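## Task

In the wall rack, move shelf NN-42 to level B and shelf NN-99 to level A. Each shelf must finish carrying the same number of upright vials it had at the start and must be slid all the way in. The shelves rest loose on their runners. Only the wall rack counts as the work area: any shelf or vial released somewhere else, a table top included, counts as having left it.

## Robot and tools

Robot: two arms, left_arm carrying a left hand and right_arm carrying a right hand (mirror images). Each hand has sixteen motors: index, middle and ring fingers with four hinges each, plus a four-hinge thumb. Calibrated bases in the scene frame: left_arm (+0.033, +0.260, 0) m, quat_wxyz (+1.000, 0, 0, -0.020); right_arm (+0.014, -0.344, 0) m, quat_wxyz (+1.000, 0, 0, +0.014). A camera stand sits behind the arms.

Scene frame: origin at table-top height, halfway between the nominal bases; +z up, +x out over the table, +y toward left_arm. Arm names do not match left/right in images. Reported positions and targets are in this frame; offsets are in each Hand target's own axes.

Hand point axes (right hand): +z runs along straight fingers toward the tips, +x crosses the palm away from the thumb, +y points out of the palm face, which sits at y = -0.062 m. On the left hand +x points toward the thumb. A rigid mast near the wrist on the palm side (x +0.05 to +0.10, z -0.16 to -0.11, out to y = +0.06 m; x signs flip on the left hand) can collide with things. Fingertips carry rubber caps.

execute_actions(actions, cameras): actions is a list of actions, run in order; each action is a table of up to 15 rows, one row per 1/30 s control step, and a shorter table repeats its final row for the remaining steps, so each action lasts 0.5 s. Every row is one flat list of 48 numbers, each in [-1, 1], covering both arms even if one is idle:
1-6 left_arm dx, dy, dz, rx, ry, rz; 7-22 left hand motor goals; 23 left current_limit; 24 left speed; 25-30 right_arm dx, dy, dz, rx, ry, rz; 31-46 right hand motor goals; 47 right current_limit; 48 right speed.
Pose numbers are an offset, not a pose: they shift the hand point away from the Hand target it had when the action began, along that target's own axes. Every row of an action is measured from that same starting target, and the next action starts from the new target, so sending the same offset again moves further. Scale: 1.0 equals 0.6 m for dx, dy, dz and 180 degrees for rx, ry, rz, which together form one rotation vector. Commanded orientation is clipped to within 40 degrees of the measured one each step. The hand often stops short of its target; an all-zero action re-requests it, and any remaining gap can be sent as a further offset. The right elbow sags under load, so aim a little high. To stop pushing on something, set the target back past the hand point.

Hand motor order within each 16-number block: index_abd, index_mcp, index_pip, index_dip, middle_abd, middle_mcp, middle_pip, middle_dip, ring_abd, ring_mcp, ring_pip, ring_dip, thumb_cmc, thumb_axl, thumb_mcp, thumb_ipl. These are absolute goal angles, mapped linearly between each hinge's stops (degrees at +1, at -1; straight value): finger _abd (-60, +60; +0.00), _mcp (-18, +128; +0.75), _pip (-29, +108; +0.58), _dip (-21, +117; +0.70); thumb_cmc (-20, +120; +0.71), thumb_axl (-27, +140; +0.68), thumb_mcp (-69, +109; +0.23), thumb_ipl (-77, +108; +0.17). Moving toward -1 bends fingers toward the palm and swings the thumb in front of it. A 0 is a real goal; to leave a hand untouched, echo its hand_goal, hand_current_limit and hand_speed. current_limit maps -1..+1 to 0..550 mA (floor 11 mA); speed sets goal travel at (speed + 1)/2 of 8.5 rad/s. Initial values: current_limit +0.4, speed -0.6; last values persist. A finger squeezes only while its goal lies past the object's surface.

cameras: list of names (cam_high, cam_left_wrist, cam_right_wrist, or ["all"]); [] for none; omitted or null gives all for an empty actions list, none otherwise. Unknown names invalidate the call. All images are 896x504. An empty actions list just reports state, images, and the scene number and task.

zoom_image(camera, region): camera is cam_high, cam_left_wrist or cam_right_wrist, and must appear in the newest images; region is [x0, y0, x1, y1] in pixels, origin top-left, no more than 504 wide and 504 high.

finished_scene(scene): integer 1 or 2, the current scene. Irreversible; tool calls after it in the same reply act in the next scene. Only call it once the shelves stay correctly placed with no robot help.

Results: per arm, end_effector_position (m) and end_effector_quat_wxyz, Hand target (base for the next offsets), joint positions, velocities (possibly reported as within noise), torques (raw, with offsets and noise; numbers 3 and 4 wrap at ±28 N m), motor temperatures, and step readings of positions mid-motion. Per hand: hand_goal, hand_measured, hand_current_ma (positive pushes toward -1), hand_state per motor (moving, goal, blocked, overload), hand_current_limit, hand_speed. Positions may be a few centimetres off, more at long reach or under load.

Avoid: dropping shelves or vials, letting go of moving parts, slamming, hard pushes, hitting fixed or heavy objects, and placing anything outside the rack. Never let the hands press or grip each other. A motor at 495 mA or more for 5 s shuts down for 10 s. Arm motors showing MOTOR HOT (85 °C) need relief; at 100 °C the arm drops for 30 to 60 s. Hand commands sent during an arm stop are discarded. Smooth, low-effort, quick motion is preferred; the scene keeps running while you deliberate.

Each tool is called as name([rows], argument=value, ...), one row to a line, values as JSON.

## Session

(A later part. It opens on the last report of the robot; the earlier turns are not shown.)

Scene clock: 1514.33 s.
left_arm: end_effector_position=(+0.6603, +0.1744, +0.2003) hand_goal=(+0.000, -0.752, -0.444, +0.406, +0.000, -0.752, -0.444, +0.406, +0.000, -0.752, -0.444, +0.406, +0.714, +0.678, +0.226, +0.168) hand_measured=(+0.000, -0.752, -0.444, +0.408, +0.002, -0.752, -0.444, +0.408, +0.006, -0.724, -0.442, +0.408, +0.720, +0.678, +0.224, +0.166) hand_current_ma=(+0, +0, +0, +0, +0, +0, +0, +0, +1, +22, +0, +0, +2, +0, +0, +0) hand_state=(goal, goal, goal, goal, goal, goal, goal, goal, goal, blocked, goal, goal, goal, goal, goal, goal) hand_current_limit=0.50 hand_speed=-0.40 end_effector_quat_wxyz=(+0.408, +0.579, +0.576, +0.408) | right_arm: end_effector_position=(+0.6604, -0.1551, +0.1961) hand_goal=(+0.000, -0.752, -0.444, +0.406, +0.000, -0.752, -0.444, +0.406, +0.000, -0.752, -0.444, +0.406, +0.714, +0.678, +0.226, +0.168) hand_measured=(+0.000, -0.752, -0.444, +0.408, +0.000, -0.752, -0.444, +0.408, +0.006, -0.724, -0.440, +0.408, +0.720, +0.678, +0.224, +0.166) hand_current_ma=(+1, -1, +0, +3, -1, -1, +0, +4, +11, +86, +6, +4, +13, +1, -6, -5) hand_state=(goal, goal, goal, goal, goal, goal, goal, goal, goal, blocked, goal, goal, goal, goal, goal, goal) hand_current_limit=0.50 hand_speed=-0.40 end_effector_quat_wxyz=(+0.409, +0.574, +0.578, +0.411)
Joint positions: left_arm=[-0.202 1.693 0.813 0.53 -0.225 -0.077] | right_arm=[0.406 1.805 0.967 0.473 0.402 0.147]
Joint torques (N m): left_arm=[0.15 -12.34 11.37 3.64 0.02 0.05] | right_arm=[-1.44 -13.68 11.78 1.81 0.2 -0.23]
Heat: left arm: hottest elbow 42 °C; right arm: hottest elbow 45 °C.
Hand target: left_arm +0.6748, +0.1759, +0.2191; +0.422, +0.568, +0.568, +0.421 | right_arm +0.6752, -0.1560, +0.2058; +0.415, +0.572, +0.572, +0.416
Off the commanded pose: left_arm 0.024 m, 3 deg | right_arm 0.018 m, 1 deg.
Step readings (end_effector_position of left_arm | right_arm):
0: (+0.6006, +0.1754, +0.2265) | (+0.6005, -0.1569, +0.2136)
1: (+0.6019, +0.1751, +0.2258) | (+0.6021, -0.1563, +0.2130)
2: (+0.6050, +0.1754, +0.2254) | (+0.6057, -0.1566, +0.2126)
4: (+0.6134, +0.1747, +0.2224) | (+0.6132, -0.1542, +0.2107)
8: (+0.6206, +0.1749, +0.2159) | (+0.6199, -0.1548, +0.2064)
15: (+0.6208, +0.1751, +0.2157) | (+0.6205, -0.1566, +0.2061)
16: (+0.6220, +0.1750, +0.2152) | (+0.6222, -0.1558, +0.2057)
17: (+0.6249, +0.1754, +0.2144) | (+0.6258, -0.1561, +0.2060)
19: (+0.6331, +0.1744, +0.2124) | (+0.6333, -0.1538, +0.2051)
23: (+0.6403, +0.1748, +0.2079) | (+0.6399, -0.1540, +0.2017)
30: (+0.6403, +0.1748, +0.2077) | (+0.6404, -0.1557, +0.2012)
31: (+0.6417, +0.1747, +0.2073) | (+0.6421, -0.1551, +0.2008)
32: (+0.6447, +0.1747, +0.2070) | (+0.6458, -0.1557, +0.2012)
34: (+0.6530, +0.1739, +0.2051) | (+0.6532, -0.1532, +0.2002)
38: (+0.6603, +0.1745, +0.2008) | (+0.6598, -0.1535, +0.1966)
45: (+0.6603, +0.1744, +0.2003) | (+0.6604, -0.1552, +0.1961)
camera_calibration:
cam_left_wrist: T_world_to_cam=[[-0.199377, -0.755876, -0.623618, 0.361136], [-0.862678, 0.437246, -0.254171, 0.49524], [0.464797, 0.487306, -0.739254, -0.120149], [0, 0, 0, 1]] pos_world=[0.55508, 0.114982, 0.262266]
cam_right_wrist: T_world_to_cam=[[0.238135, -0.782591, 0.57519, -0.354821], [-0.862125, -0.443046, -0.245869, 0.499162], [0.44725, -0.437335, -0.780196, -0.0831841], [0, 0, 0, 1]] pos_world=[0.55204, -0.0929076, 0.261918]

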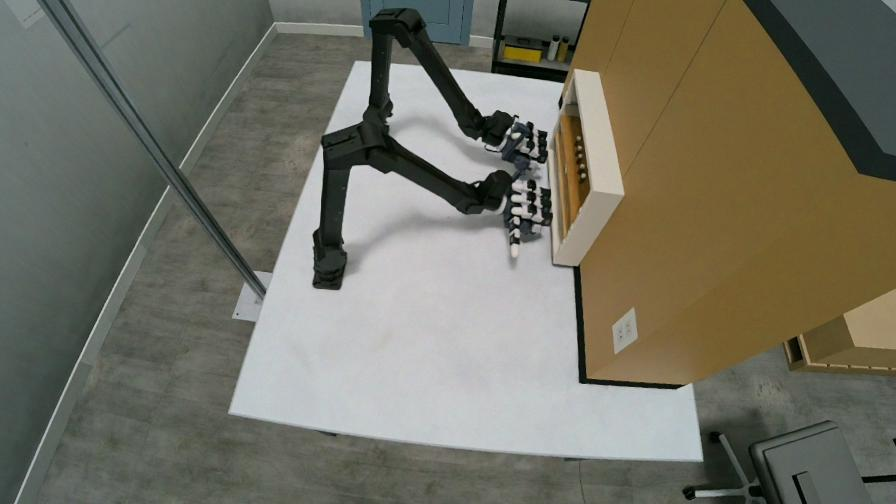

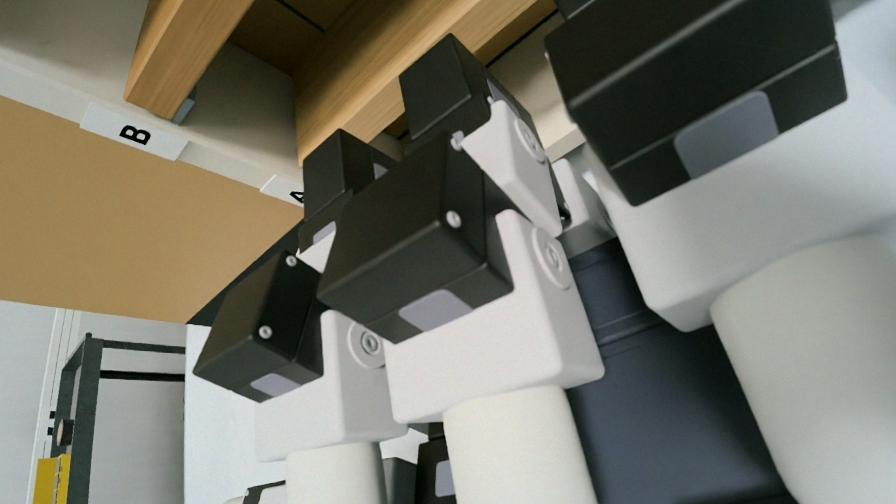

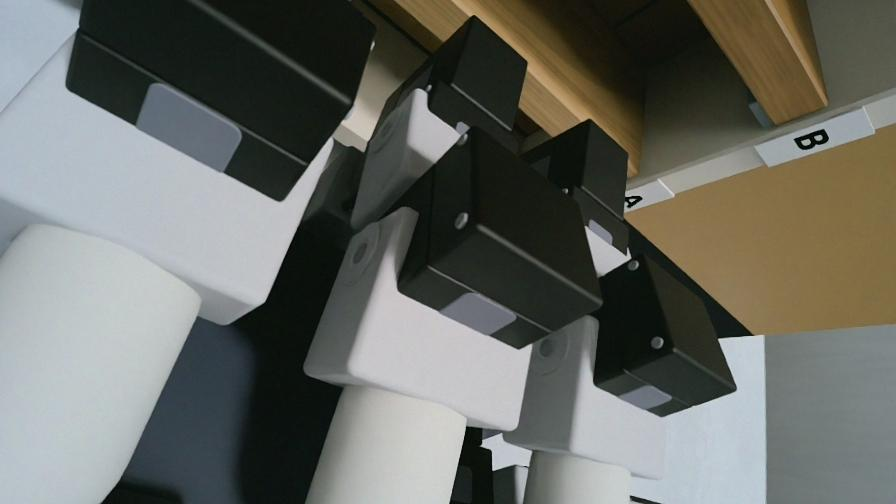

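execute_actions([
  [[0,0.0089,0.0235,0,0,0,0,-0.753,-0.445,0.406,0,-0.753,-0.445,0.406,0,-0.753,-0.445,0.406,0.714,0.677,0.225,0.168,0.5,-0.4,0,0.0077,0.0238,0,0,0,0,-0.753,-0.445,0.406,0,-0.753,-0.445,0.406,0,-0.753,-0.445,0.406,0.714,0.677,0.225,0.168,0.5,-0.4]],
  [[0,0.0089,0.0235,0,0,0,0,-0.753,-0.445,0.406,0,-0.753,-0.445,0.406,0,-0.753,-0.445,0.406,0.714,0.677,0.225,0.168,0.5,-0.4,0,0.0077,0.0238,0,0,0,0,-0.753,-0.445,0.406,0,-0.753,-0.445,0.406,0,-0.753,-0.445,0.406,0.714,0.677,0.225,0.168,0.5,-0.4]],
  [[0,0.0029,0.0096,0,0,0,0,-0.753,-0.445,0.406,0,-0.753,-0.445,0.406,0,-0.753,-0.445,0.406,0.714,0.677,0.225,0.168,0.5,-0.4,0,0.0031,0.0095,0,0,0,0,-0.753,-0.445,0.406,0,-0.753,-0.445,0.406,0,-0.753,-0.445,0.406,0.714,0.677,0.225,0.168,0.5,-0.4]],
  [[0,0.0029,0.0096,0,0,0,0,-0.753,-0.445,0.406,0,-0.753,-0.445,0.406,0,-0.753,-0.445,0.406,0.714,0.677,0.225,0.168,0.5,-0.4,0,0.0031,0.0095,0,0,0,0,-0.753,-0.445,0.406,0,-0.753,-0.445,0.406,0,-0.753,-0.445,0.406,0.714,0.677,0.225,0.168,0.5,-0.4]],
], cameras=["all"])

zoom_image(camera="cam_high", region=[510, 60, 640, 280])

Scene clock: 1543.13 s.
left_arm: end_effector_position=(+0.6999, +0.1735, +0.2106) hand_goal=(+0.000, -0.752, -0.444, +0.406, +0.000, -0.752, -0.444, +0.406, +0.000, -0.752, -0.444, +0.406, +0.714, +0.678, +0.226, +0.168) hand_measured=(+0.000, -0.758, -0.444, +0.408, +0.002, -0.752, -0.444, +0.408, +0.006, -0.724, -0.442, +0.408, +0.720, +0.678, +0.224, +0.166) hand_current_ma=(+0, -1, +0, +0, +0, +0, +0, +0, +1, +22, +0, +0, +2, +0, +0, +0) hand_state=(goal, goal, goal, goal, goal, goal, goal, goal, goal, blocked, goal, goal, goal, goal, goal, goal) hand_current_limit=0.50 hand_speed=-0.40 end_effector_quat_wxyz=(+0.418, +0.573, +0.571, +0.414) | right_arm: end_effector_position=(+0.7002, -0.1533, +0.1986) hand_goal=(+0.000, -0.752, -0.444, +0.406, +0.000, -0.752, -0.444, +0.406, +0.000, -0.752, -0.444, +0.406, +0.714, +0.678, +0.226, +0.168) hand_measured=(+0.000, -0.752, -0.444, +0.408, +0.000, -0.752, -0.444, +0.408, +0.006, -0.724, -0.440, +0.408, +0.720, +0.678, +0.224, +0.166) hand_current_ma=(+1, -1, +0, +3, -1, -1, +0, +4, +11, +86, +6, +4, +13, +1, -6, -5) hand_state=(goal, goal, goal, goal, goal, goal, goal, goal, goal, blocked, goal, goal, goal, goal, goal, goal) hand_current_limit=0.50 hand_speed=-0.40 end_effector_quat_wxyz=(+0.409, +0.573, +0.577, +0.414)
Joint positions: left_arm=[-0.184 1.762 0.929 0.512 -0.206 -0.072] | right_arm=[0.377 1.873 1.082 0.436 0.373 0.136]
Joint torques (N m): left_arm=[0.09 -13.22 12.49 2.47 0.05 0.05] | right_arm=[-1.73 -14.62 12.64 1.7 0.17 -0.23]
Heat: left arm: hottest elbow 41 °C; right arm: hottest elbow 46 °C.
Hand target: left_arm +0.7168, +0.1759, +0.2210; +0.422, +0.568, +0.568, +0.421 | right_arm +0.7173, -0.1562, +0.2056; +0.415, +0.572, +0.572, +0.416
Off the commanded pose: left_arm 0.020 m, 1 deg | right_arm 0.019 m, 1 deg.
Step readings (end_effector_position of left_arm | right_arm):
0: (+0.6603, +0.1744, +0.2003) | (+0.6604, -0.1551, +0.1961)
1: (+0.6612, +0.1745, +0.2007) | (+0.6615, -0.1548, +0.1961)
2: (+0.6632, +0.1749, +0.2012) | (+0.6641, -0.1552, +0.1963)
4: (+0.6688, +0.1742, +0.2041) | (+0.6693, -0.1537, +0.1974)
8: (+0.6745, +0.1742, +0.2087) | (+0.6740, -0.1533, +0.1990)
15: (+0.6747, +0.1743, +0.2088) | (+0.6744, -0.1546, +0.1987)
16: (+0.6757, +0.1739, +0.2089) | (+0.6755, -0.1541, +0.1987)
17: (+0.6779, +0.1735, +0.2093) | (+0.6785, -0.1546, +0.1986)
19: (+0.6840, +0.1732, +0.2106) | (+0.6840, -0.1531, +0.1988)
23: (+0.6898, +0.1741, +0.2118) | (+0.6890, -0.1530, +0.1989)
30: (+0.6898, +0.1741, +0.2115) | (+0.6893, -0.1543, +0.1986)
31: (+0.6901, +0.1741, +0.2113) | (+0.6898, -0.1541, +0.1983)
32: (+0.6909, +0.1743, +0.2114) | (+0.6907, -0.1541, +0.1984)
34: (+0.6930, +0.1740, +0.2116) | (+0.6927, -0.1539, +0.1985)
38: (+0.6945, +0.1738, +0.2112) | (+0.6942, -0.1532, +0.1987)
45: (+0.6946, +0.1738, +0.2111) | (+0.6942, -0.1531, +0.1986)
46: (+0.6949, +0.1736, +0.2109) | (+0.6947, -0.1533, +0.1986)
47: (+0.6960, +0.1734, +0.2110) | (+0.6959, -0.1534, +0.1986)
49: (+0.6985, +0.1733, +0.2113) | (+0.6984, -0.1535, +0.1986)
53: (+0.6999, +0.1735, +0.2106) | (+0.7002, -0.1533, +0.1987)
60: (+0.6999, +0.1735, +0.2106) | (+0.7002, -0.1533, +0.1986)
camera_calibration:
cam_left_wrist: T_world_to_cam=[[-0.183331, -0.760086, -0.623425, 0.364238], [-0.854872, 0.436383, -0.280649, 0.532584], [0.485369, 0.481497, -0.729779, -0.14588], [0, 0, 0, 1]] pos_world=[0.592873, 0.114683, 0.270084]
cam_right_wrist: T_world_to_cam=[[0.236821, -0.783671, 0.574261, -0.363339], [-0.860189, -0.443905, -0.251044, 0.534522], [0.451653, -0.43452, -0.779231, -0.101162], [0, 0, 0, 1]] pos_world=[0.591526, -0.0914177, 0.264011]

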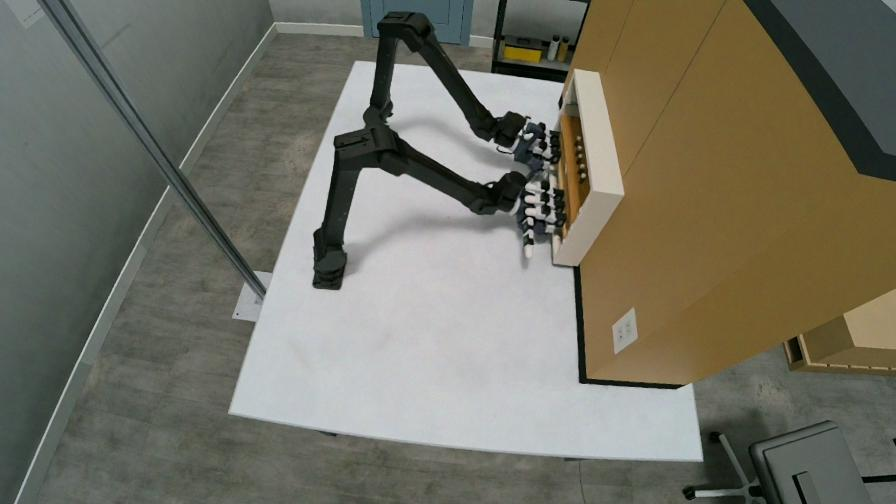

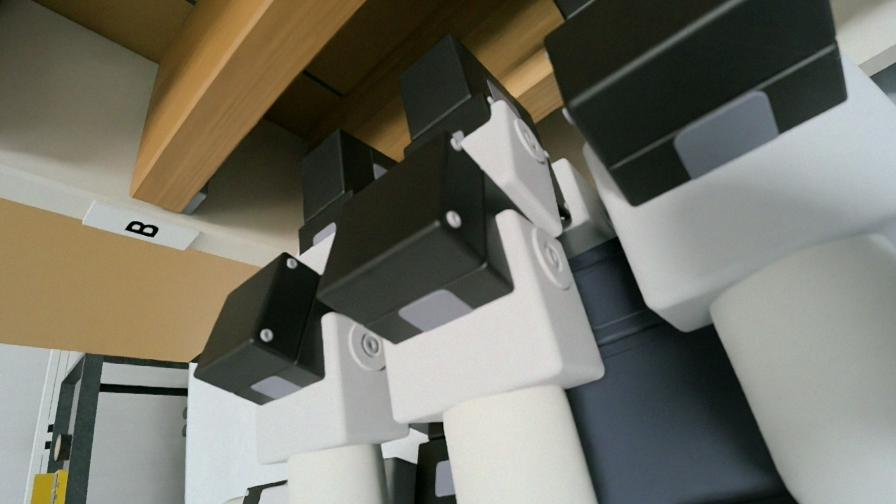

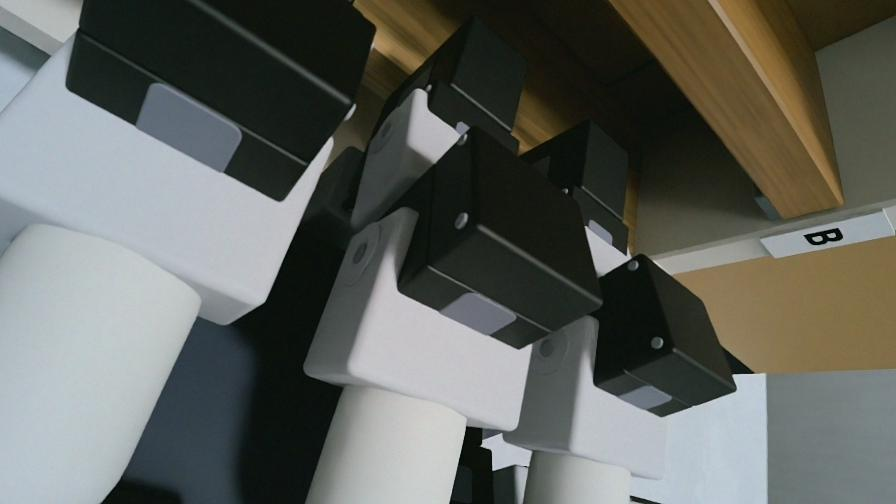

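Scaled by 2.291.

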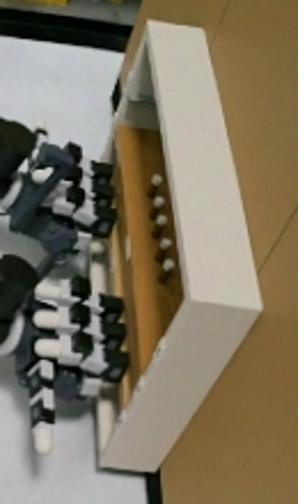

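execute_actions([
  [[0,0.0013,0.0087,0,0,0,0,-0.753,-0.445,0.406,0,-0.753,-0.445,0.406,0,-0.753,-0.445,0.406,0.714,0.677,0.225,0.168,0.5,-0.4,0,0.0026,0.0079,0,0,0,0,-0.753,-0.445,0.406,0,-0.753,-0.445,0.406,0,-0.753,-0.445,0.406,0.714,0.677,0.225,0.168,0.5,-0.4]],
  [[0,0.0024,0.008,0,0,0,0,-0.753,-0.445,0.406,0,-0.753,-0.445,0.406,0,-0.753,-0.445,0.406,0.714,0.677,0.225,0.168,0.5,-0.4,0,0.0026,0.0079,0,0,0,0,-0.753,-0.445,0.406,0,-0.753,-0.445,0.406,0,-0.753,-0.445,0.406,0.714,0.677,0.225,0.168,0.5,-0.4]],
  [[0,0.0024,0.008,0,0,0,0,-0.753,-0.445,0.406,0,-0.753,-0.445,0.406,0,-0.753,-0.445,0.406,0.714,0.677,0.225,0.168,0.5,-0.4,0,0.0026,0.0079,0,0,0,0,-0.753,-0.445,0.406,0,-0.753,-0.445,0.406,0,-0.753,-0.445,0.406,0.714,0.677,0.225,0.168,0.5,-0.4]],
], cameras=["all"])

zoom_image(camera="cam_high", region=[510, 60, 640, 280])

Scene clock: 1561.47 s.
left_arm: end_effector_position=(+0.7023, +0.1725, +0.2083) hand_goal=(+0.000, -0.752, -0.444, +0.406, +0.000, -0.752, -0.444, +0.406, +0.000, -0.752, -0.444, +0.406, +0.714, +0.678, +0.226, +0.168) hand_measured=(+0.000, -0.800, -0.444, +0.408, +0.002, -0.754, -0.444, +0.408, +0.006, -0.724, -0.442, +0.408, +0.720, +0.678, +0.224, +0.166) hand_current_ma=(+0, -57, +0, +0, +0, +0, +0, +0, +1, +22, +0, +0, +2, +0, +0, +0) hand_state=(goal, blocked, goal, goal, goal, goal, goal, goal, goal, blocked, goal, goal, goal, goal, goal, goal) hand_current_limit=0.50 hand_speed=-0.40 end_effector_quat_wxyz=(+0.416, +0.575, +0.572, +0.412) | right_arm: end_effector_position=(+0.7034, -0.1542, +0.1961) hand_goal=(+0.000, -0.752, -0.444, +0.406, +0.000, -0.752, -0.444, +0.406, +0.000, -0.752, -0.444, +0.406, +0.714, +0.678, +0.226, +0.168) hand_measured=(+0.000, -0.790, -0.444, +0.408, +0.000, -0.754, -0.444, +0.408, +0.006, -0.724, -0.440, +0.408, +0.720, +0.678, +0.224, +0.166) hand_current_ma=(+1, -119, +0, +3, -1, -2, +0, +4, +11, +86, +6, +4, +13, +1, -6, -5) hand_state=(goal, blocked, goal, goal, goal, goal, goal, goal, goal, blocked, goal, goal, goal, goal, goal, goal) hand_current_limit=0.50 hand_speed=-0.40 end_effector_quat_wxyz=(+0.408, +0.575, +0.579, +0.409)
Joint positions: left_arm=[-0.184 1.767 0.936 0.503 -0.204 -0.07] | right_arm=[0.374 1.879 1.092 0.423 0.373 0.136]
Joint torques (N m): left_arm=[0.62 -11.81 15.32 2.22 0.16 0.08] | right_arm=[-2.26 -13.22 15.24 1.57 -0.24 -0.29]
Heat: left arm: hottest elbow 42 °C; right arm: hottest elbow 49 °C.
Hand target: left_arm +0.7321, +0.1758, +0.2202; +0.422, +0.568, +0.568, +0.421 | right_arm +0.7322, -0.1560, +0.2056; +0.415, +0.572, +0.572, +0.416
Off the commanded pose: left_arm 0.032 m, 2 deg | right_arm 0.030 m, 1 deg.
Step readings (end_effector_position of left_arm | right_arm):
0: (+0.6999, +0.1735, +0.2106) | (+0.7002, -0.1533, +0.1986)
1: (+0.7001, +0.1734, +0.2106) | (+0.7005, -0.1530, +0.1986)
2: (+0.7003, +0.1733, +0.2102) | (+0.7011, -0.1537, +0.1983)
4: (+0.7006, +0.1731, +0.2101) | (+0.7016, -0.1546, +0.1975)
8: (+0.7006, +0.1731, +0.2098) | (+0.7017, -0.1546, +0.1976)
15: (+0.7006, +0.1731, +0.2098) | (+0.7017, -0.1546, +0.1976)
16: (+0.7009, +0.1729, +0.2097) | (+0.7021, -0.1544, +0.1974)
17: (+0.7013, +0.1727, +0.2094) | (+0.7024, -0.1543, +0.1973)
19: (+0.7014, +0.1727, +0.2089) | (+0.7025, -0.1543, +0.1967)
23: (+0.7015, +0.1727, +0.2090) | (+0.7026, -0.1542, +0.1968)
30: (+0.7015, +0.1727, +0.2090) | (+0.7026, -0.1542, +0.1968)
31: (+0.7018, +0.1726, +0.2088) | (+0.7030, -0.1543, +0.1968)
32: (+0.7020, +0.1725, +0.2087) | (+0.7032, -0.1543, +0.1962)
34: (+0.7023, +0.1725, +0.2084) | (+0.7034, -0.1542, +0.1962)
38: (+0.7023, +0.1725, +0.2083) | (+0.7034, -0.1542, +0.1961)
45: (+0.7023, +0.1725, +0.2083) | (+0.7034, -0.1542, +0.1961)
camera_calibration:
cam_left_wrist: T_world_to_cam=[[-0.189502, -0.758162, -0.623922, 0.366575], [-0.855881, 0.438964, -0.273455, 0.533188], [0.481203, 0.482183, -0.732081, -0.14498], [0, 0, 0, 1]] pos_world=[0.595577, 0.11378, 0.26838]
cam_right_wrist: T_world_to_cam=[[0.239948, -0.782157, 0.575027, -0.36555], [-0.863632, -0.442503, -0.241518, 0.537071], [0.443356, -0.43866, -0.781673, -0.0992584], [0, 0, 0, 1]] pos_world=[0.595552, -0.0918027, 0.262326]

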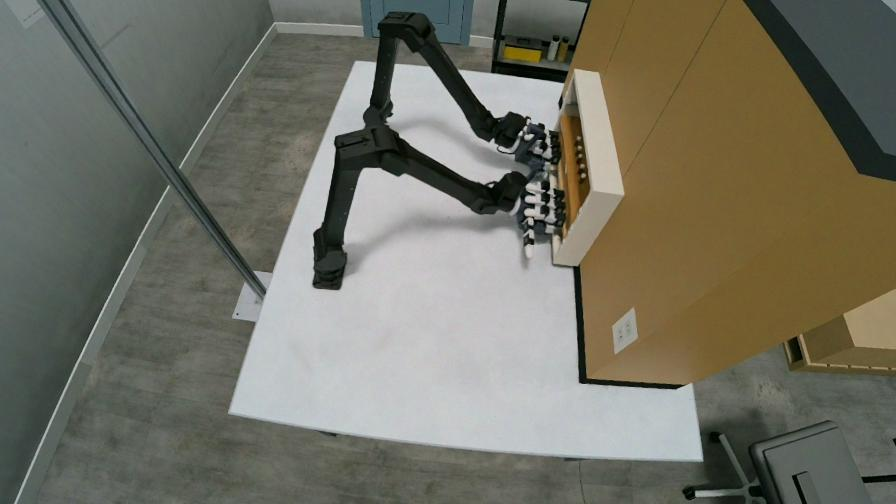

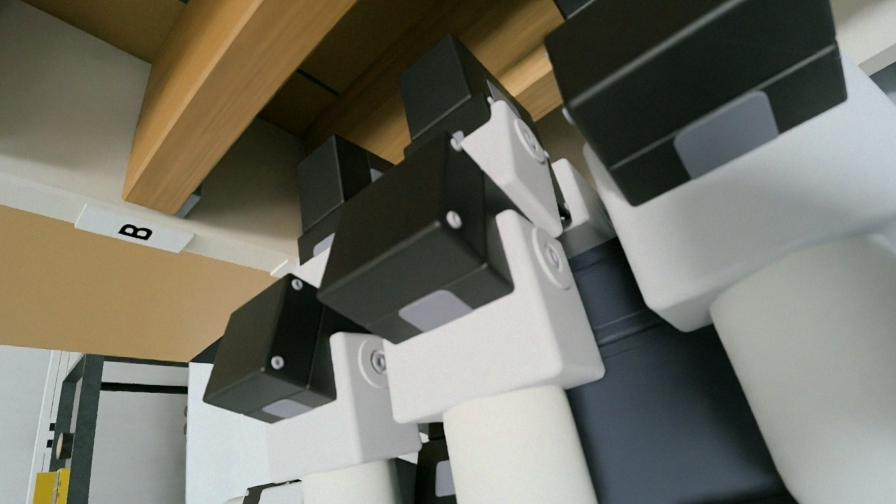

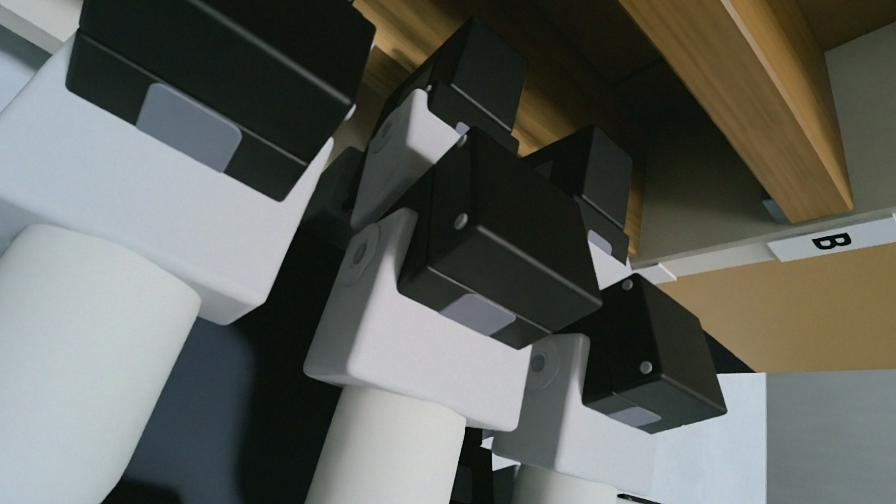

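Scaled by 2.291.

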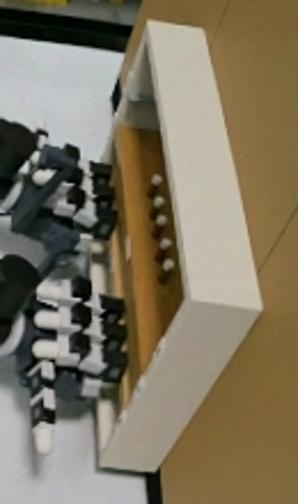

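execute_actions([
  [[0,-0.0087,-0.0287,0,0,0,0,-0.753,-0.445,0.406,0,-0.753,-0.445,0.406,0,-0.753,-0.445,0.406,0.714,0.677,0.225,0.168,0.5,-0.4,0,-0.0093,-0.0285,0,0,0,0,-0.753,-0.445,0.406,0,-0.753,-0.445,0.406,0,-0.753,-0.445,0.406,0.714,0.677,0.225,0.168,0.5,-0.4]],
  [[0,-0.0087,-0.0287,0,0,0,0,-0.753,-0.445,0.406,0,-0.753,-0.445,0.406,0,-0.753,-0.445,0.406,0.714,0.677,0.225,0.168,0.5,-0.4,0,-0.0093,-0.0285,0,0,0,0,-0.753,-0.445,0.406,0,-0.753,-0.445,0.406,0,-0.753,-0.445,0.406,0.714,0.677,0.225,0.168,0.5,-0.4]],
  [[0,-0.0097,-0.0319,0,0,0,0,-0.753,-0.445,0.406,0,-0.753,-0.445,0.406,0,-0.753,-0.445,0.406,0.714,0.677,0.225,0.168,0.5,-0.4,0,-0.0103,-0.0317,0,0,0,0,-0.753,-0.445,0.406,0,-0.753,-0.445,0.406,0,-0.753,-0.445,0.406,0.714,0.677,0.225,0.168,0.5,-0.4]],
], cameras=["all"])

zoom_image(camera="cam_left_wrist", region=[100, 0, 350, 220])

zoom_image(camera="cam_right_wrist", region=[560, 0, 860, 220])

zoom_image(camera="cam_high", region=[540, 80, 630, 270])

Scene clock: 1661.03 s.
left_arm: end_effector_position=(+0.6762, +0.1802, +0.1912) hand_goal=(+0.000, -0.752, -0.444, +0.406, +0.000, -0.752, -0.444, +0.406, +0.000, -0.752, -0.444, +0.406, +0.714, +0.678, +0.226, +0.168) hand_measured=(+0.000, -0.754, -0.444, +0.408, +0.002, -0.752, -0.444, +0.408, +0.006, -0.724, -0.442, +0.408, +0.720, +0.678, +0.224, +0.166) hand_current_ma=(+0, +0, +0, +0, +0, +0, +0, +0, +1, +22, +0, +0, +2, +0, +0, +0) hand_state=(goal, goal, goal, goal, goal, goal, goal, goal, goal, blocked, goal, goal, goal, goal, goal, goal) hand_current_limit=0.50 hand_speed=-0.40 end_effector_quat_wxyz=(+0.400, +0.582, +0.579, +0.408) | right_arm: end_effector_position=(+0.6811, -0.1636, +0.1996) hand_goal=(+0.000, -0.752, -0.444, +0.406, +0.000, -0.752, -0.444, +0.406, +0.000, -0.752, -0.444, +0.406, +0.714, +0.678, +0.226, +0.168) hand_measured=(+0.000, -0.754, -0.444, +0.408, +0.000, -0.754, -0.444, +0.408, +0.006, -0.726, -0.440, +0.408, +0.720, +0.678, +0.224, +0.166) hand_current_ma=(+1, -4, +0, +3, -1, -1, +0, +4, +11, +80, +6, +4, +13, +1, -6, -5) hand_state=(goal, goal, goal, goal, goal, goal, goal, goal, goal, blocked, goal, goal, goal, goal, goal, goal) hand_current_limit=0.50 hand_speed=-0.40 end_effector_quat_wxyz=(+0.415, +0.577, +0.575, +0.406)
Joint positions: left_arm=[-0.185 1.735 0.853 0.519 -0.217 -0.07] | right_arm=[0.379 1.832 1.021 0.45 0.395 0.136]
Joint torques (N m): left_arm=[-1.26 -16.5 8.47 3.92 -0.2 -0.04] | right_arm=[0.44 -16.44 7.76 2.7 0.45 -0.12]
Motor temperatures (°C): left_arm=[25 33 46 27 25 23] | right_arm=[28 36 54 26 26 24]
Heat: left arm: hottest elbow 46 °C; right arm: hottest elbow 54 °C.
Hand target: left_arm +0.6761, +0.1758, +0.2204; +0.422, +0.568, +0.568, +0.421 | right_arm +0.6762, -0.1560, +0.2056; +0.415, +0.572, +0.572, +0.416
Off the commanded pose: left_arm 0.029 m, 4 deg | right_arm 0.011 m, 1 deg.
Step readings (end_effector_position of left_arm | right_arm):
0: (+0.7023, +0.1725, +0.2083) | (+0.7034, -0.1542, +0.1961)
1: (+0.7022, +0.1727, +0.2083) | (+0.7034, -0.1546, +0.1962)
2: (+0.7022, +0.1728, +0.2083) | (+0.7033, -0.1549, +0.1962)
4: (+0.7022, +0.1728, +0.2083) | (+0.7033, -0.1549, +0.1962)
8: (+0.7022, +0.1728, +0.2083) | (+0.7033, -0.1549, +0.1962)
15: (+0.7022, +0.1728, +0.2083) | (+0.7033, -0.1549, +0.1962)
16: (+0.7011, +0.1732, +0.2076) | (+0.7023, -0.1555, +0.1962)
17: (+0.7001, +0.1734, +0.2064) | (+0.7015, -0.1559, +0.1967)
19: (+0.6980, +0.1739, +0.2025) | (+0.7006, -0.1564, +0.1977)
23: (+0.6959, +0.1744, +0.1987) | (+0.7003, -0.1566, +0.2001)
30: (+0.6959, +0.1744, +0.1987) | (+0.7003, -0.1566, +0.2004)
31: (+0.6942, +0.1752, +0.1981) | (+0.6981, -0.1579, +0.1997)
32: (+0.6907, +0.1764, +0.1976) | (+0.6940, -0.1596, +0.2000)
34: (+0.6821, +0.1788, +0.1938) | (+0.6855, -0.1624, +0.1982)
38: (+0.6762, +0.1802, +0.1906) | (+0.6811, -0.1636, +0.1989)
45: (+0.6762, +0.1802, +0.1912) | (+0.6811, -0.1636, +0.1996)
camera_calibration:
cam_left_wrist: T_world_to_cam=[[-0.202021, -0.75263, -0.626686, 0.364833], [-0.869418, 0.432406, -0.239036, 0.506567], [0.450889, 0.496561, -0.741705, -0.128978], [0, 0, 0, 1]] pos_world=[0.572277, 0.119587, 0.25406]
cam_right_wrist: T_world_to_cam=[[0.223928, -0.78248, 0.581018, -0.359844], [-0.868886, -0.430324, -0.244661, 0.520532], [0.441468, -0.450051, -0.776247, -0.0923962], [0, 0, 0, 1]] pos_world=[0.573651, -0.0991562, 0.264707]

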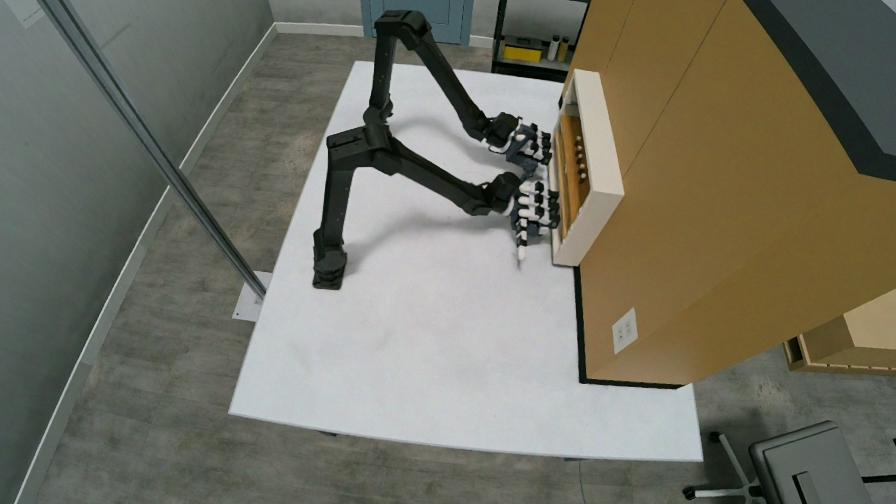

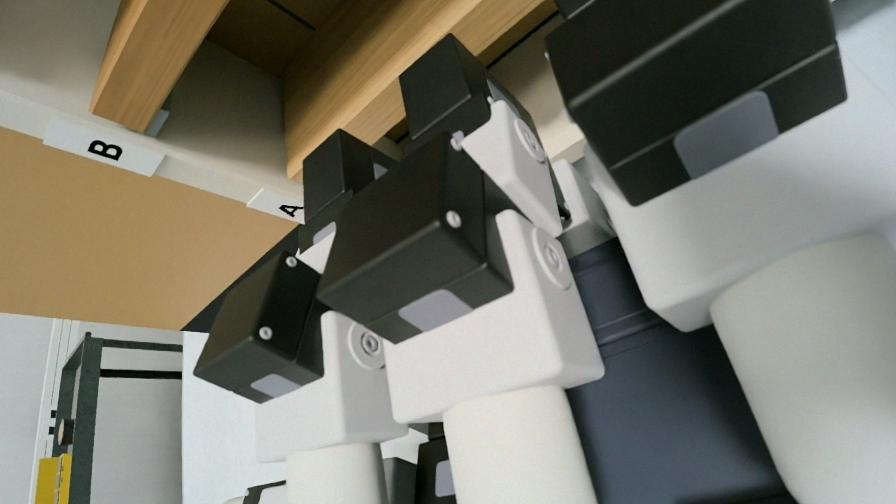

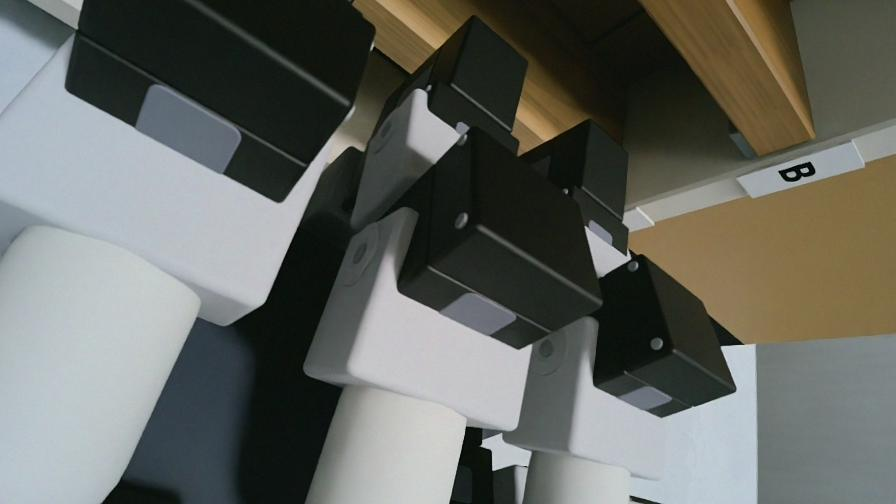

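Scaled by 2.016.

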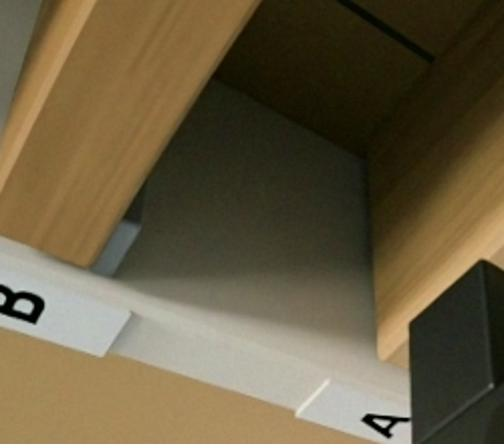

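Scaled by 1.680.

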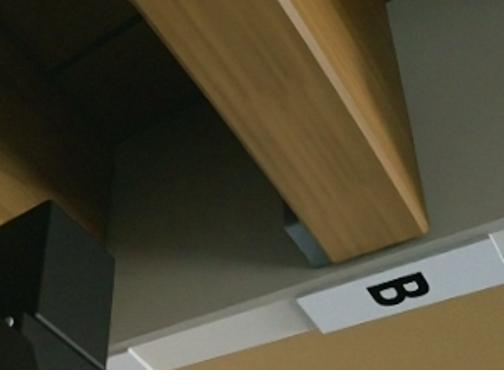

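Scaled by 2.653.

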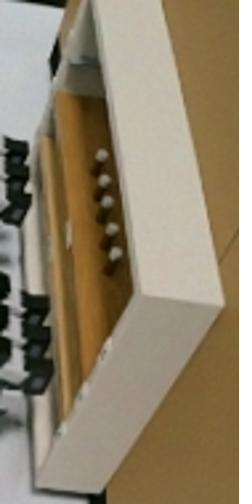

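execute_actions([
  [[0,-0.0146,-0.0479,0,0,0,0,-0.753,-0.445,0.406,0,-0.753,-0.445,0.406,0,-0.753,-0.445,0.406,0.714,0.677,0.225,0.168,0.5,-0.4,0,-0.0155,-0.0475,0,0,0,0,-0.753,-0.445,0.406,0,-0.753,-0.445,0.406,0,-0.753,-0.445,0.406,0.714,0.677,0.225,0.168,0.5,-0.4]],
  [[0,-0.0146,-0.0479,0,0,0,0,-0.753,-0.445,0.406,0,-0.753,-0.445,0.406,0,-0.753,-0.445,0.406,0.714,0.677,0.225,0.168,0.5,-0.4,0,-0.0155,-0.0475,0,0,0,0,-0.753,-0.445,0.406,0,-0.753,-0.445,0.406,0,-0.753,-0.445,0.406,0.714,0.677,0.225,0.168,0.5,-0.4]],
  [[0,-0.0146,-0.0479,0,0,0,0,-0.753,-0.445,0.406,0,-0.753,-0.445,0.406,0,-0.753,-0.445,0.406,0.714,0.677,0.225,0.168,0.5,-0.4,0,-0.0155,-0.0475,0,0,0,0,-0.753,-0.445,0.406,0,-0.753,-0.445,0.406,0,-0.753,-0.445,0.406,0.714,0.677,0.225,0.168,0.5,-0.4]],
], cameras=["all"])

zoom_image(camera="cam_left_wrist", region=[100, 0, 400, 220])

zoom_image(camera="cam_right_wrist", region=[520, 0, 820, 220])

zoom_image(camera="cam_high", region=[540, 80, 630, 270])

Scene clock: 1693.57 s.
left_arm: end_effector_position=(+0.5845, +0.1797, +0.1987) hand_goal=(+0.000, -0.752, -0.444, +0.406, +0.000, -0.752, -0.444, +0.406, +0.000, -0.752, -0.444, +0.406, +0.714, +0.678, +0.226, +0.168) hand_measured=(+0.000, -0.752, -0.444, +0.408, +0.002, -0.752, -0.444, +0.408, +0.006, -0.724, -0.442, +0.408, +0.720, +0.678, +0.224, +0.166) hand_current_ma=(+0, +0, +0, +0, +0, +0, +0, +0, +1, +22, +0, +0, +2, +0, -1, +0) hand_state=(goal, goal, goal, goal, goal, goal, goal, goal, goal, blocked, goal, goal, goal, goal, goal, goal) hand_current_limit=0.50 hand_speed=-0.40 end_effector_quat_wxyz=(+0.401, +0.582, +0.574, +0.413) | right_arm: end_effector_position=(+0.5894, -0.1593, +0.2008) hand_goal=(+0.000, -0.752, -0.444, +0.406, +0.000, -0.752, -0.444, +0.406, +0.000, -0.752, -0.444, +0.406, +0.714, +0.678, +0.226, +0.168) hand_measured=(+0.000, -0.752, -0.444, +0.408, +0.000, -0.752, -0.444, +0.408, +0.006, -0.726, -0.440, +0.408, +0.720, +0.678, +0.224, +0.166) hand_current_ma=(+1, +0, +0, +3, -1, +0, +0, +4, +11, +80, +6, +4, +13, +1, -6, -5) hand_state=(goal, goal, goal, goal, goal, goal, goal, goal, goal, blocked, goal, goal, goal, goal, goal, goal) hand_current_limit=0.50 hand_speed=-0.40 end_effector_quat_wxyz=(+0.416, +0.573, +0.578, +0.406)
Joint positions: left_arm=[-0.238 1.542 0.604 0.58 -0.269 -0.077] | right_arm=[0.468 1.67 0.779 0.517 0.474 0.162]
Joint torques (N m): left_arm=[-1.2 -11.87 8.29 3.75 -0.24 -0.13] | right_arm=[0.38 -13.04 7.45 2.63 0.49 -0.06]
Heat: left arm: hottest elbow 43 °C; right arm: hottest elbow 50 °C.
Hand target: left_arm +0.5859, +0.1760, +0.2199; +0.422, +0.568, +0.568, +0.421 | right_arm +0.5863, -0.1560, +0.2056; +0.415, +0.572, +0.572, +0.416
Off the commanded pose: left_arm 0.022 m, 3 deg | right_arm 0.007 m, 1 deg.
Step readings (end_effector_position of left_arm | right_arm):
0: (+0.6762, +0.1802, +0.1912) | (+0.6811, -0.1636, +0.1996)
1: (+0.6738, +0.1807, +0.1910) | (+0.6779, -0.1650, +0.1988)
2: (+0.6683, +0.1807, +0.1910) | (+0.6721, -0.1669, +0.1993)
4: (+0.6548, +0.1826, +0.1894) | (+0.6593, -0.1684, +0.1974)
8: (+0.6452, +0.1821, +0.1928) | (+0.6505, -0.1631, +0.1990)
15: (+0.6449, +0.1807, +0.1951) | (+0.6494, -0.1593, +0.2002)
16: (+0.6425, +0.1812, +0.1949) | (+0.6462, -0.1605, +0.1994)
17: (+0.6374, +0.1813, +0.1951) | (+0.6405, -0.1621, +0.1997)
19: (+0.6246, +0.1825, +0.1927) | (+0.6287, -0.1655, +0.1981)
23: (+0.6152, +0.1812, +0.1949) | (+0.6206, -0.1629, +0.1995)
30: (+0.6148, +0.1799, +0.1966) | (+0.6197, -0.1602, +0.2007)
31: (+0.6124, +0.1802, +0.1964) | (+0.6165, -0.1614, +0.1996)
32: (+0.6073, +0.1807, +0.1965) | (+0.6109, -0.1630, +0.2001)
34: (+0.5946, +0.1818, +0.1947) | (+0.5990, -0.1656, +0.1985)
38: (+0.5848, +0.1804, +0.1973) | (+0.5904, -0.1621, +0.1998)
45: (+0.5845, +0.1796, +0.1987) | (+0.5894, -0.1593, +0.2008)
camera_calibration:
cam_left_wrist: T_world_to_cam=[[-0.198186, -0.746009, -0.635762, 0.348905], [-0.865727, 0.437377, -0.243349, 0.426712], [0.459608, 0.502168, -0.732522, -0.0896691], [0, 0, 0, 1]] pos_world=[0.479777, 0.118682, 0.259976]
cam_right_wrist: T_world_to_cam=[[0.228475, -0.776869, 0.586749, -0.339663], [-0.86557, -0.437971, -0.242838, 0.439581], [0.445632, -0.45239, -0.772499, -0.0526175], [0, 0, 0, 1]] pos_world=[0.481541, -0.0951529, 0.265397]

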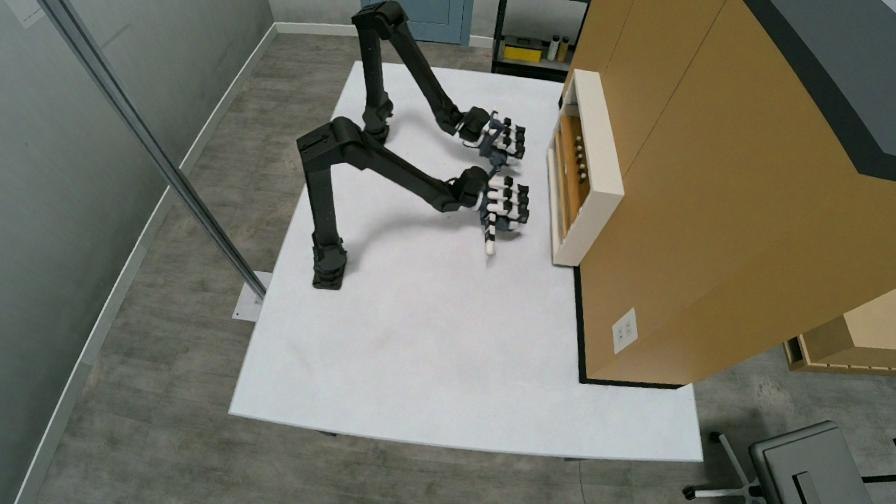

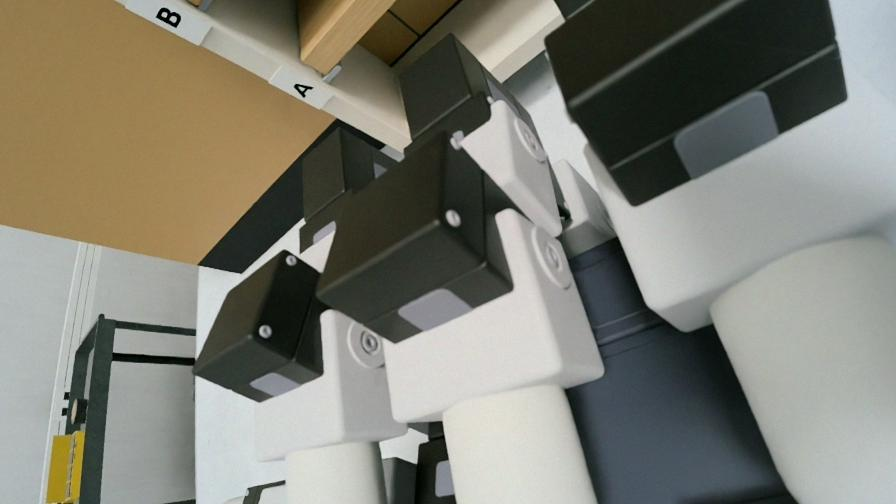

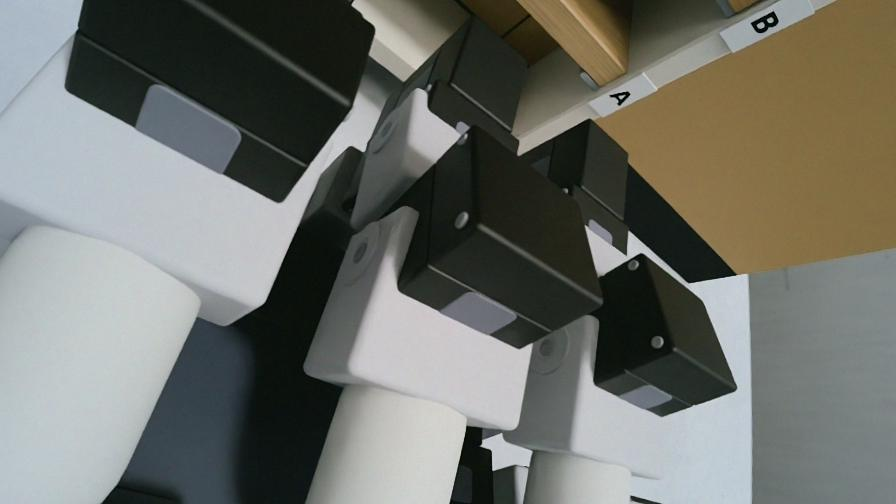

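Scaled by 1.680.

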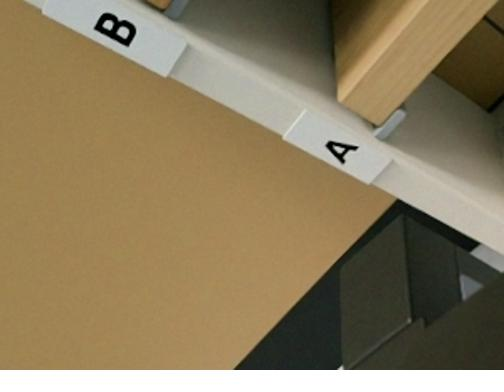

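Scaled by 1.680.

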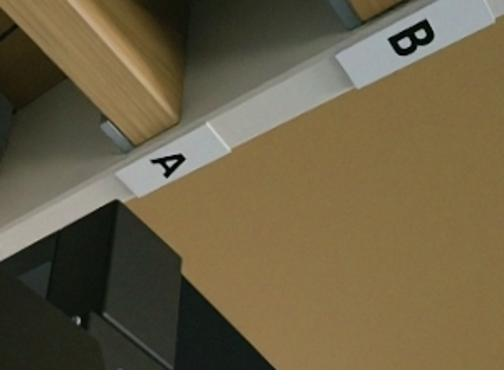

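Scaled by 2.653.

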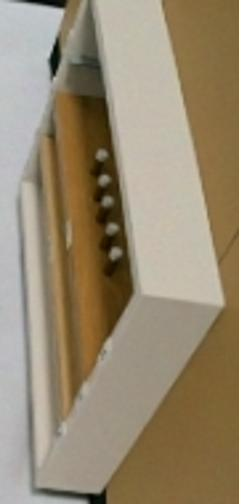

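execute_actions([
  [[0,0,0,0,0,0,0,-0.753,-0.445,0.406,0,-0.753,-0.445,0.406,0,-0.753,-0.445,0.406,0.714,0.677,0.225,0.168,0.5,-0.4,-0.0833,-0.0258,-0.0793,0,0,0,0,-0.753,-0.445,0.406,0,-0.753,-0.445,0.406,0,-0.753,-0.445,0.406,0.714,0.677,0.225,0.168,0.5,-0.4]],
  [[-0.0944,-0.0129,-0.0425,0,0,0,0,-0.753,-0.445,0.406,0,-0.753,-0.445,0.406,0,-0.753,-0.445,0.406,0.714,0.677,0.225,0.168,0.5,-0.4,-0.0833,-0.0258,-0.0793,0,0,0,0,-0.753,-0.445,0.406,0,-0.753,-0.445,0.406,0,-0.753,-0.445,0.406,0.714,0.677,0.225,0.168,0.5,-0.4]],
  [[-0.0944,-0.0129,-0.0425,0,0,0,0,-0.753,-0.445,0.406,0,-0.753,-0.445,0.406,0,-0.753,-0.445,0.406,0.714,0.677,0.225,0.168,0.5,-0.4,-0.0833,-0.0258,-0.0793,0,0,0,0,-0.753,-0.445,0.406,0,-0.753,-0.445,0.406,0,-0.753,-0.445,0.406,0.714,0.677,0.225,0.168,0.5,-0.4]],
  [[-0.0944,-0.0129,-0.0425,0,0,0,0,-0.753,-0.445,0.406,0,-0.753,-0.445,0.406,0,-0.753,-0.445,0.406,0.714,0.677,0.225,0.168,0.5,-0.4,0,0,0,0,0,0,0,-0.753,-0.445,0.406,0,-0.753,-0.445,0.406,0,-0.753,-0.445,0.406,0.714,0.677,0.225,0.168,0.5,-0.4]],
], cameras=["all"])

zoom_image(camera="cam_left_wrist", region=[0, 0, 450, 300])

Scene clock: 1744.77 s.
left_arm: end_effector_position=(+0.4945, +0.0102, +0.2125) hand_goal=(+0.000, -0.752, -0.444, +0.406, +0.000, -0.752, -0.444, +0.406, +0.000, -0.752, -0.444, +0.406, +0.714, +0.678, +0.226, +0.168) hand_measured=(+0.000, -0.752, -0.444, +0.408, +0.000, -0.752, -0.444, +0.408, +0.006, -0.724, -0.442, +0.408, +0.722, +0.678, +0.224, +0.166) hand_current_ma=(+0, +0, +0, +0, +0, +0, +0, +0, +1, +21, +0, +0, +2, +0, +0, +0) hand_state=(goal, goal, goal, goal, goal, goal, goal, goal, goal, blocked, goal, goal, goal, goal, goal, goal) hand_current_limit=0.50 hand_speed=-0.40 end_effector_quat_wxyz=(+0.417, +0.578, +0.562, +0.420) | right_arm: end_effector_position=(+0.4339, -0.3071, +0.2070) hand_goal=(+0.000, -0.752, -0.444, +0.406, +0.000, -0.752, -0.444, +0.406, +0.000, -0.752, -0.444, +0.406, +0.714, +0.678, +0.226, +0.168) hand_measured=(+0.000, -0.752, -0.444, +0.408, +0.000, -0.752, -0.444, +0.408, +0.006, -0.726, -0.440, +0.408, +0.722, +0.678, +0.224, +0.166) hand_current_ma=(+0, -1, +0, +3, -1, -1, +0, +4, +11, +80, +6, +4, +15, +1, -6, -4) hand_state=(goal, goal, goal, goal, goal, goal, goal, goal, goal, blocked, goal, goal, goal, goal, goal, goal) hand_current_limit=0.50 hand_speed=-0.40 end_effector_quat_wxyz=(+0.416, +0.573, +0.568, +0.420)
Joint positions: left_arm=[-0.744 1.533 0.636 0.483 -0.73 -0.267] | right_arm=[0.231 1.163 0.245 0.602 0.246 0.09]
Joint torques (N m): left_arm=[0.21 -9.23 10.78 2.06 -0.38 -0.08] | right_arm=[-0.62 -3.14 8.2 1.72 0.12 -0.23]
Motor temperatures (°C): left_arm=[25 34 40 28 25 23] | right_arm=[27 36 46 26 26 24]
Heat: left arm: hottest elbow 40 °C; right arm: hottest elbow 46 °C.
Hand target: left_arm +0.5059, +0.0061, +0.2201; +0.422, +0.568, +0.568, +0.421 | right_arm +0.4363, -0.3060, +0.2056; +0.415, +0.572, +0.572, +0.416
Off the commanded pose: left_arm 0.014 m, 1 deg | right_arm 0.003 m, 1 deg.
Step readings (end_effector_position of left_arm | right_arm):
0: (+0.5845, +0.1797, +0.1987) | (+0.5894, -0.1594, +0.2008)
1: (+0.5845, +0.1797, +0.1987) | (+0.5834, -0.1620, +0.1966)
2: (+0.5845, +0.1797, +0.1987) | (+0.5754, -0.1666, +0.1993)
4: (+0.5845, +0.1797, +0.1987) | (+0.5502, -0.1831, +0.1961)
8: (+0.5845, +0.1797, +0.1987) | (+0.5326, -0.2035, +0.1988)
15: (+0.5845, +0.1797, +0.1987) | (+0.5332, -0.2049, +0.2010)
16: (+0.5815, +0.1810, +0.2001) | (+0.5279, -0.2070, +0.1966)
17: (+0.5770, +0.1803, +0.2018) | (+0.5210, -0.2102, +0.1983)
19: (+0.5679, +0.1506, +0.2027) | (+0.4994, -0.2307, +0.1961)
23: (+0.5562, +0.1065, +0.2033) | (+0.4835, -0.2580, +0.2011)
30: (+0.5572, +0.1131, +0.2034) | (+0.4838, -0.2575, +0.2022)
31: (+0.5539, +0.1180, +0.2051) | (+0.4786, -0.2577, +0.1972)
32: (+0.5486, +0.1178, +0.2070) | (+0.4724, -0.2605, +0.1988)
34: (+0.5378, +0.0927, +0.2055) | (+0.4515, -0.2823, +0.1980)
38: (+0.5231, +0.0554, +0.2029) | (+0.4339, -0.3090, +0.2064)
45: (+0.5243, +0.0608, +0.2025) | (+0.4339, -0.3073, +0.2071)
46: (+0.5212, +0.0650, +0.2049) | (+0.4339, -0.3073, +0.2071)
47: (+0.5157, +0.0648, +0.2064) | (+0.4339, -0.3072, +0.2070)
49: (+0.5040, +0.0407, +0.2062) | (+0.4339, -0.3072, +0.2070)
53: (+0.4909, +0.0048, +0.2109) | (+0.4339, -0.3071, +0.2070)
60: (+0.4942, +0.0091, +0.2127) | (+0.4339, -0.3071, +0.2070)
camera_calibration:
cam_left_wrist: T_world_to_cam=[[-0.184289, -0.745498, -0.640524, 0.207575], [-0.848142, 0.449942, -0.279657, 0.425185], [0.496682, 0.491717, -0.715207, 0.0249522], [0, 0, 0, 1]] pos_world=[0.386478, -0.0488312, 0.269708]
cam_right_wrist: T_world_to_cam=[[0.214376, -0.79125, 0.572684, -0.417848], [-0.859326, -0.431508, -0.274517, 0.247617], [0.464329, -0.433272, -0.772447, -0.0476391], [0, 0, 0, 1]] pos_world=[0.324481, -0.244414, 0.270471]

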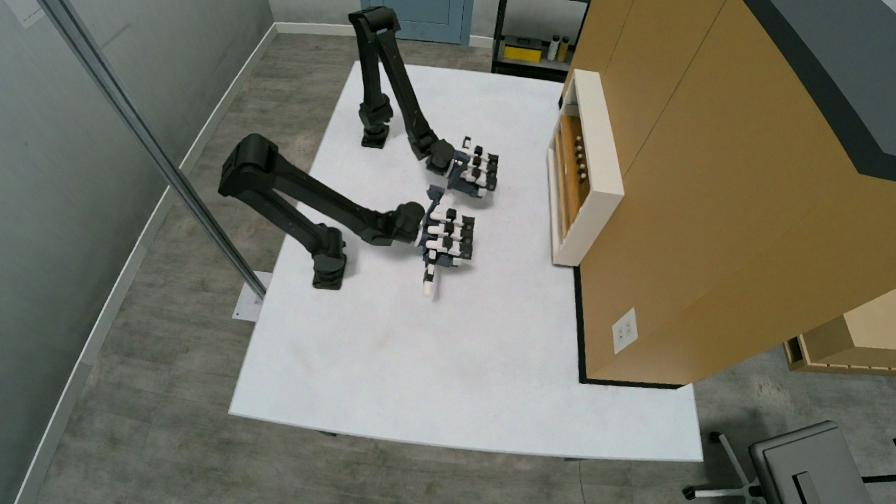

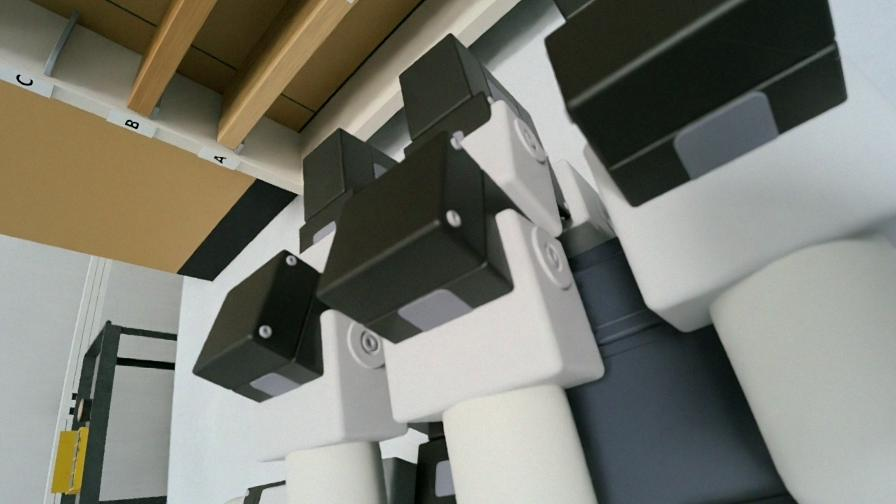

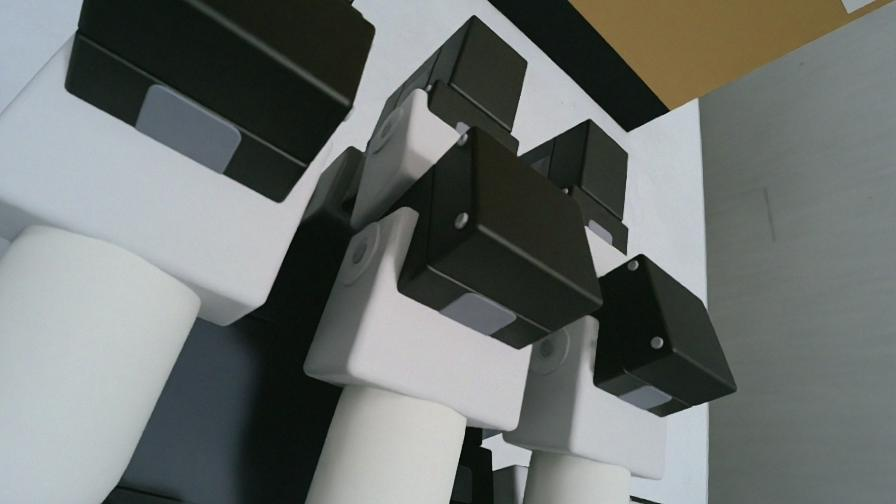

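Scaled by 1.120.

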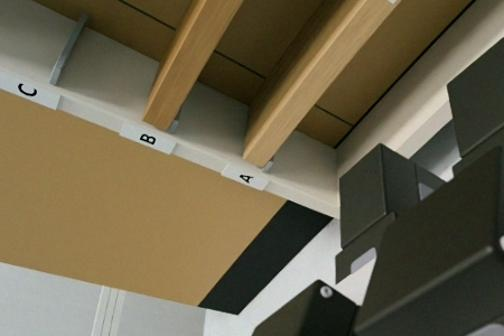

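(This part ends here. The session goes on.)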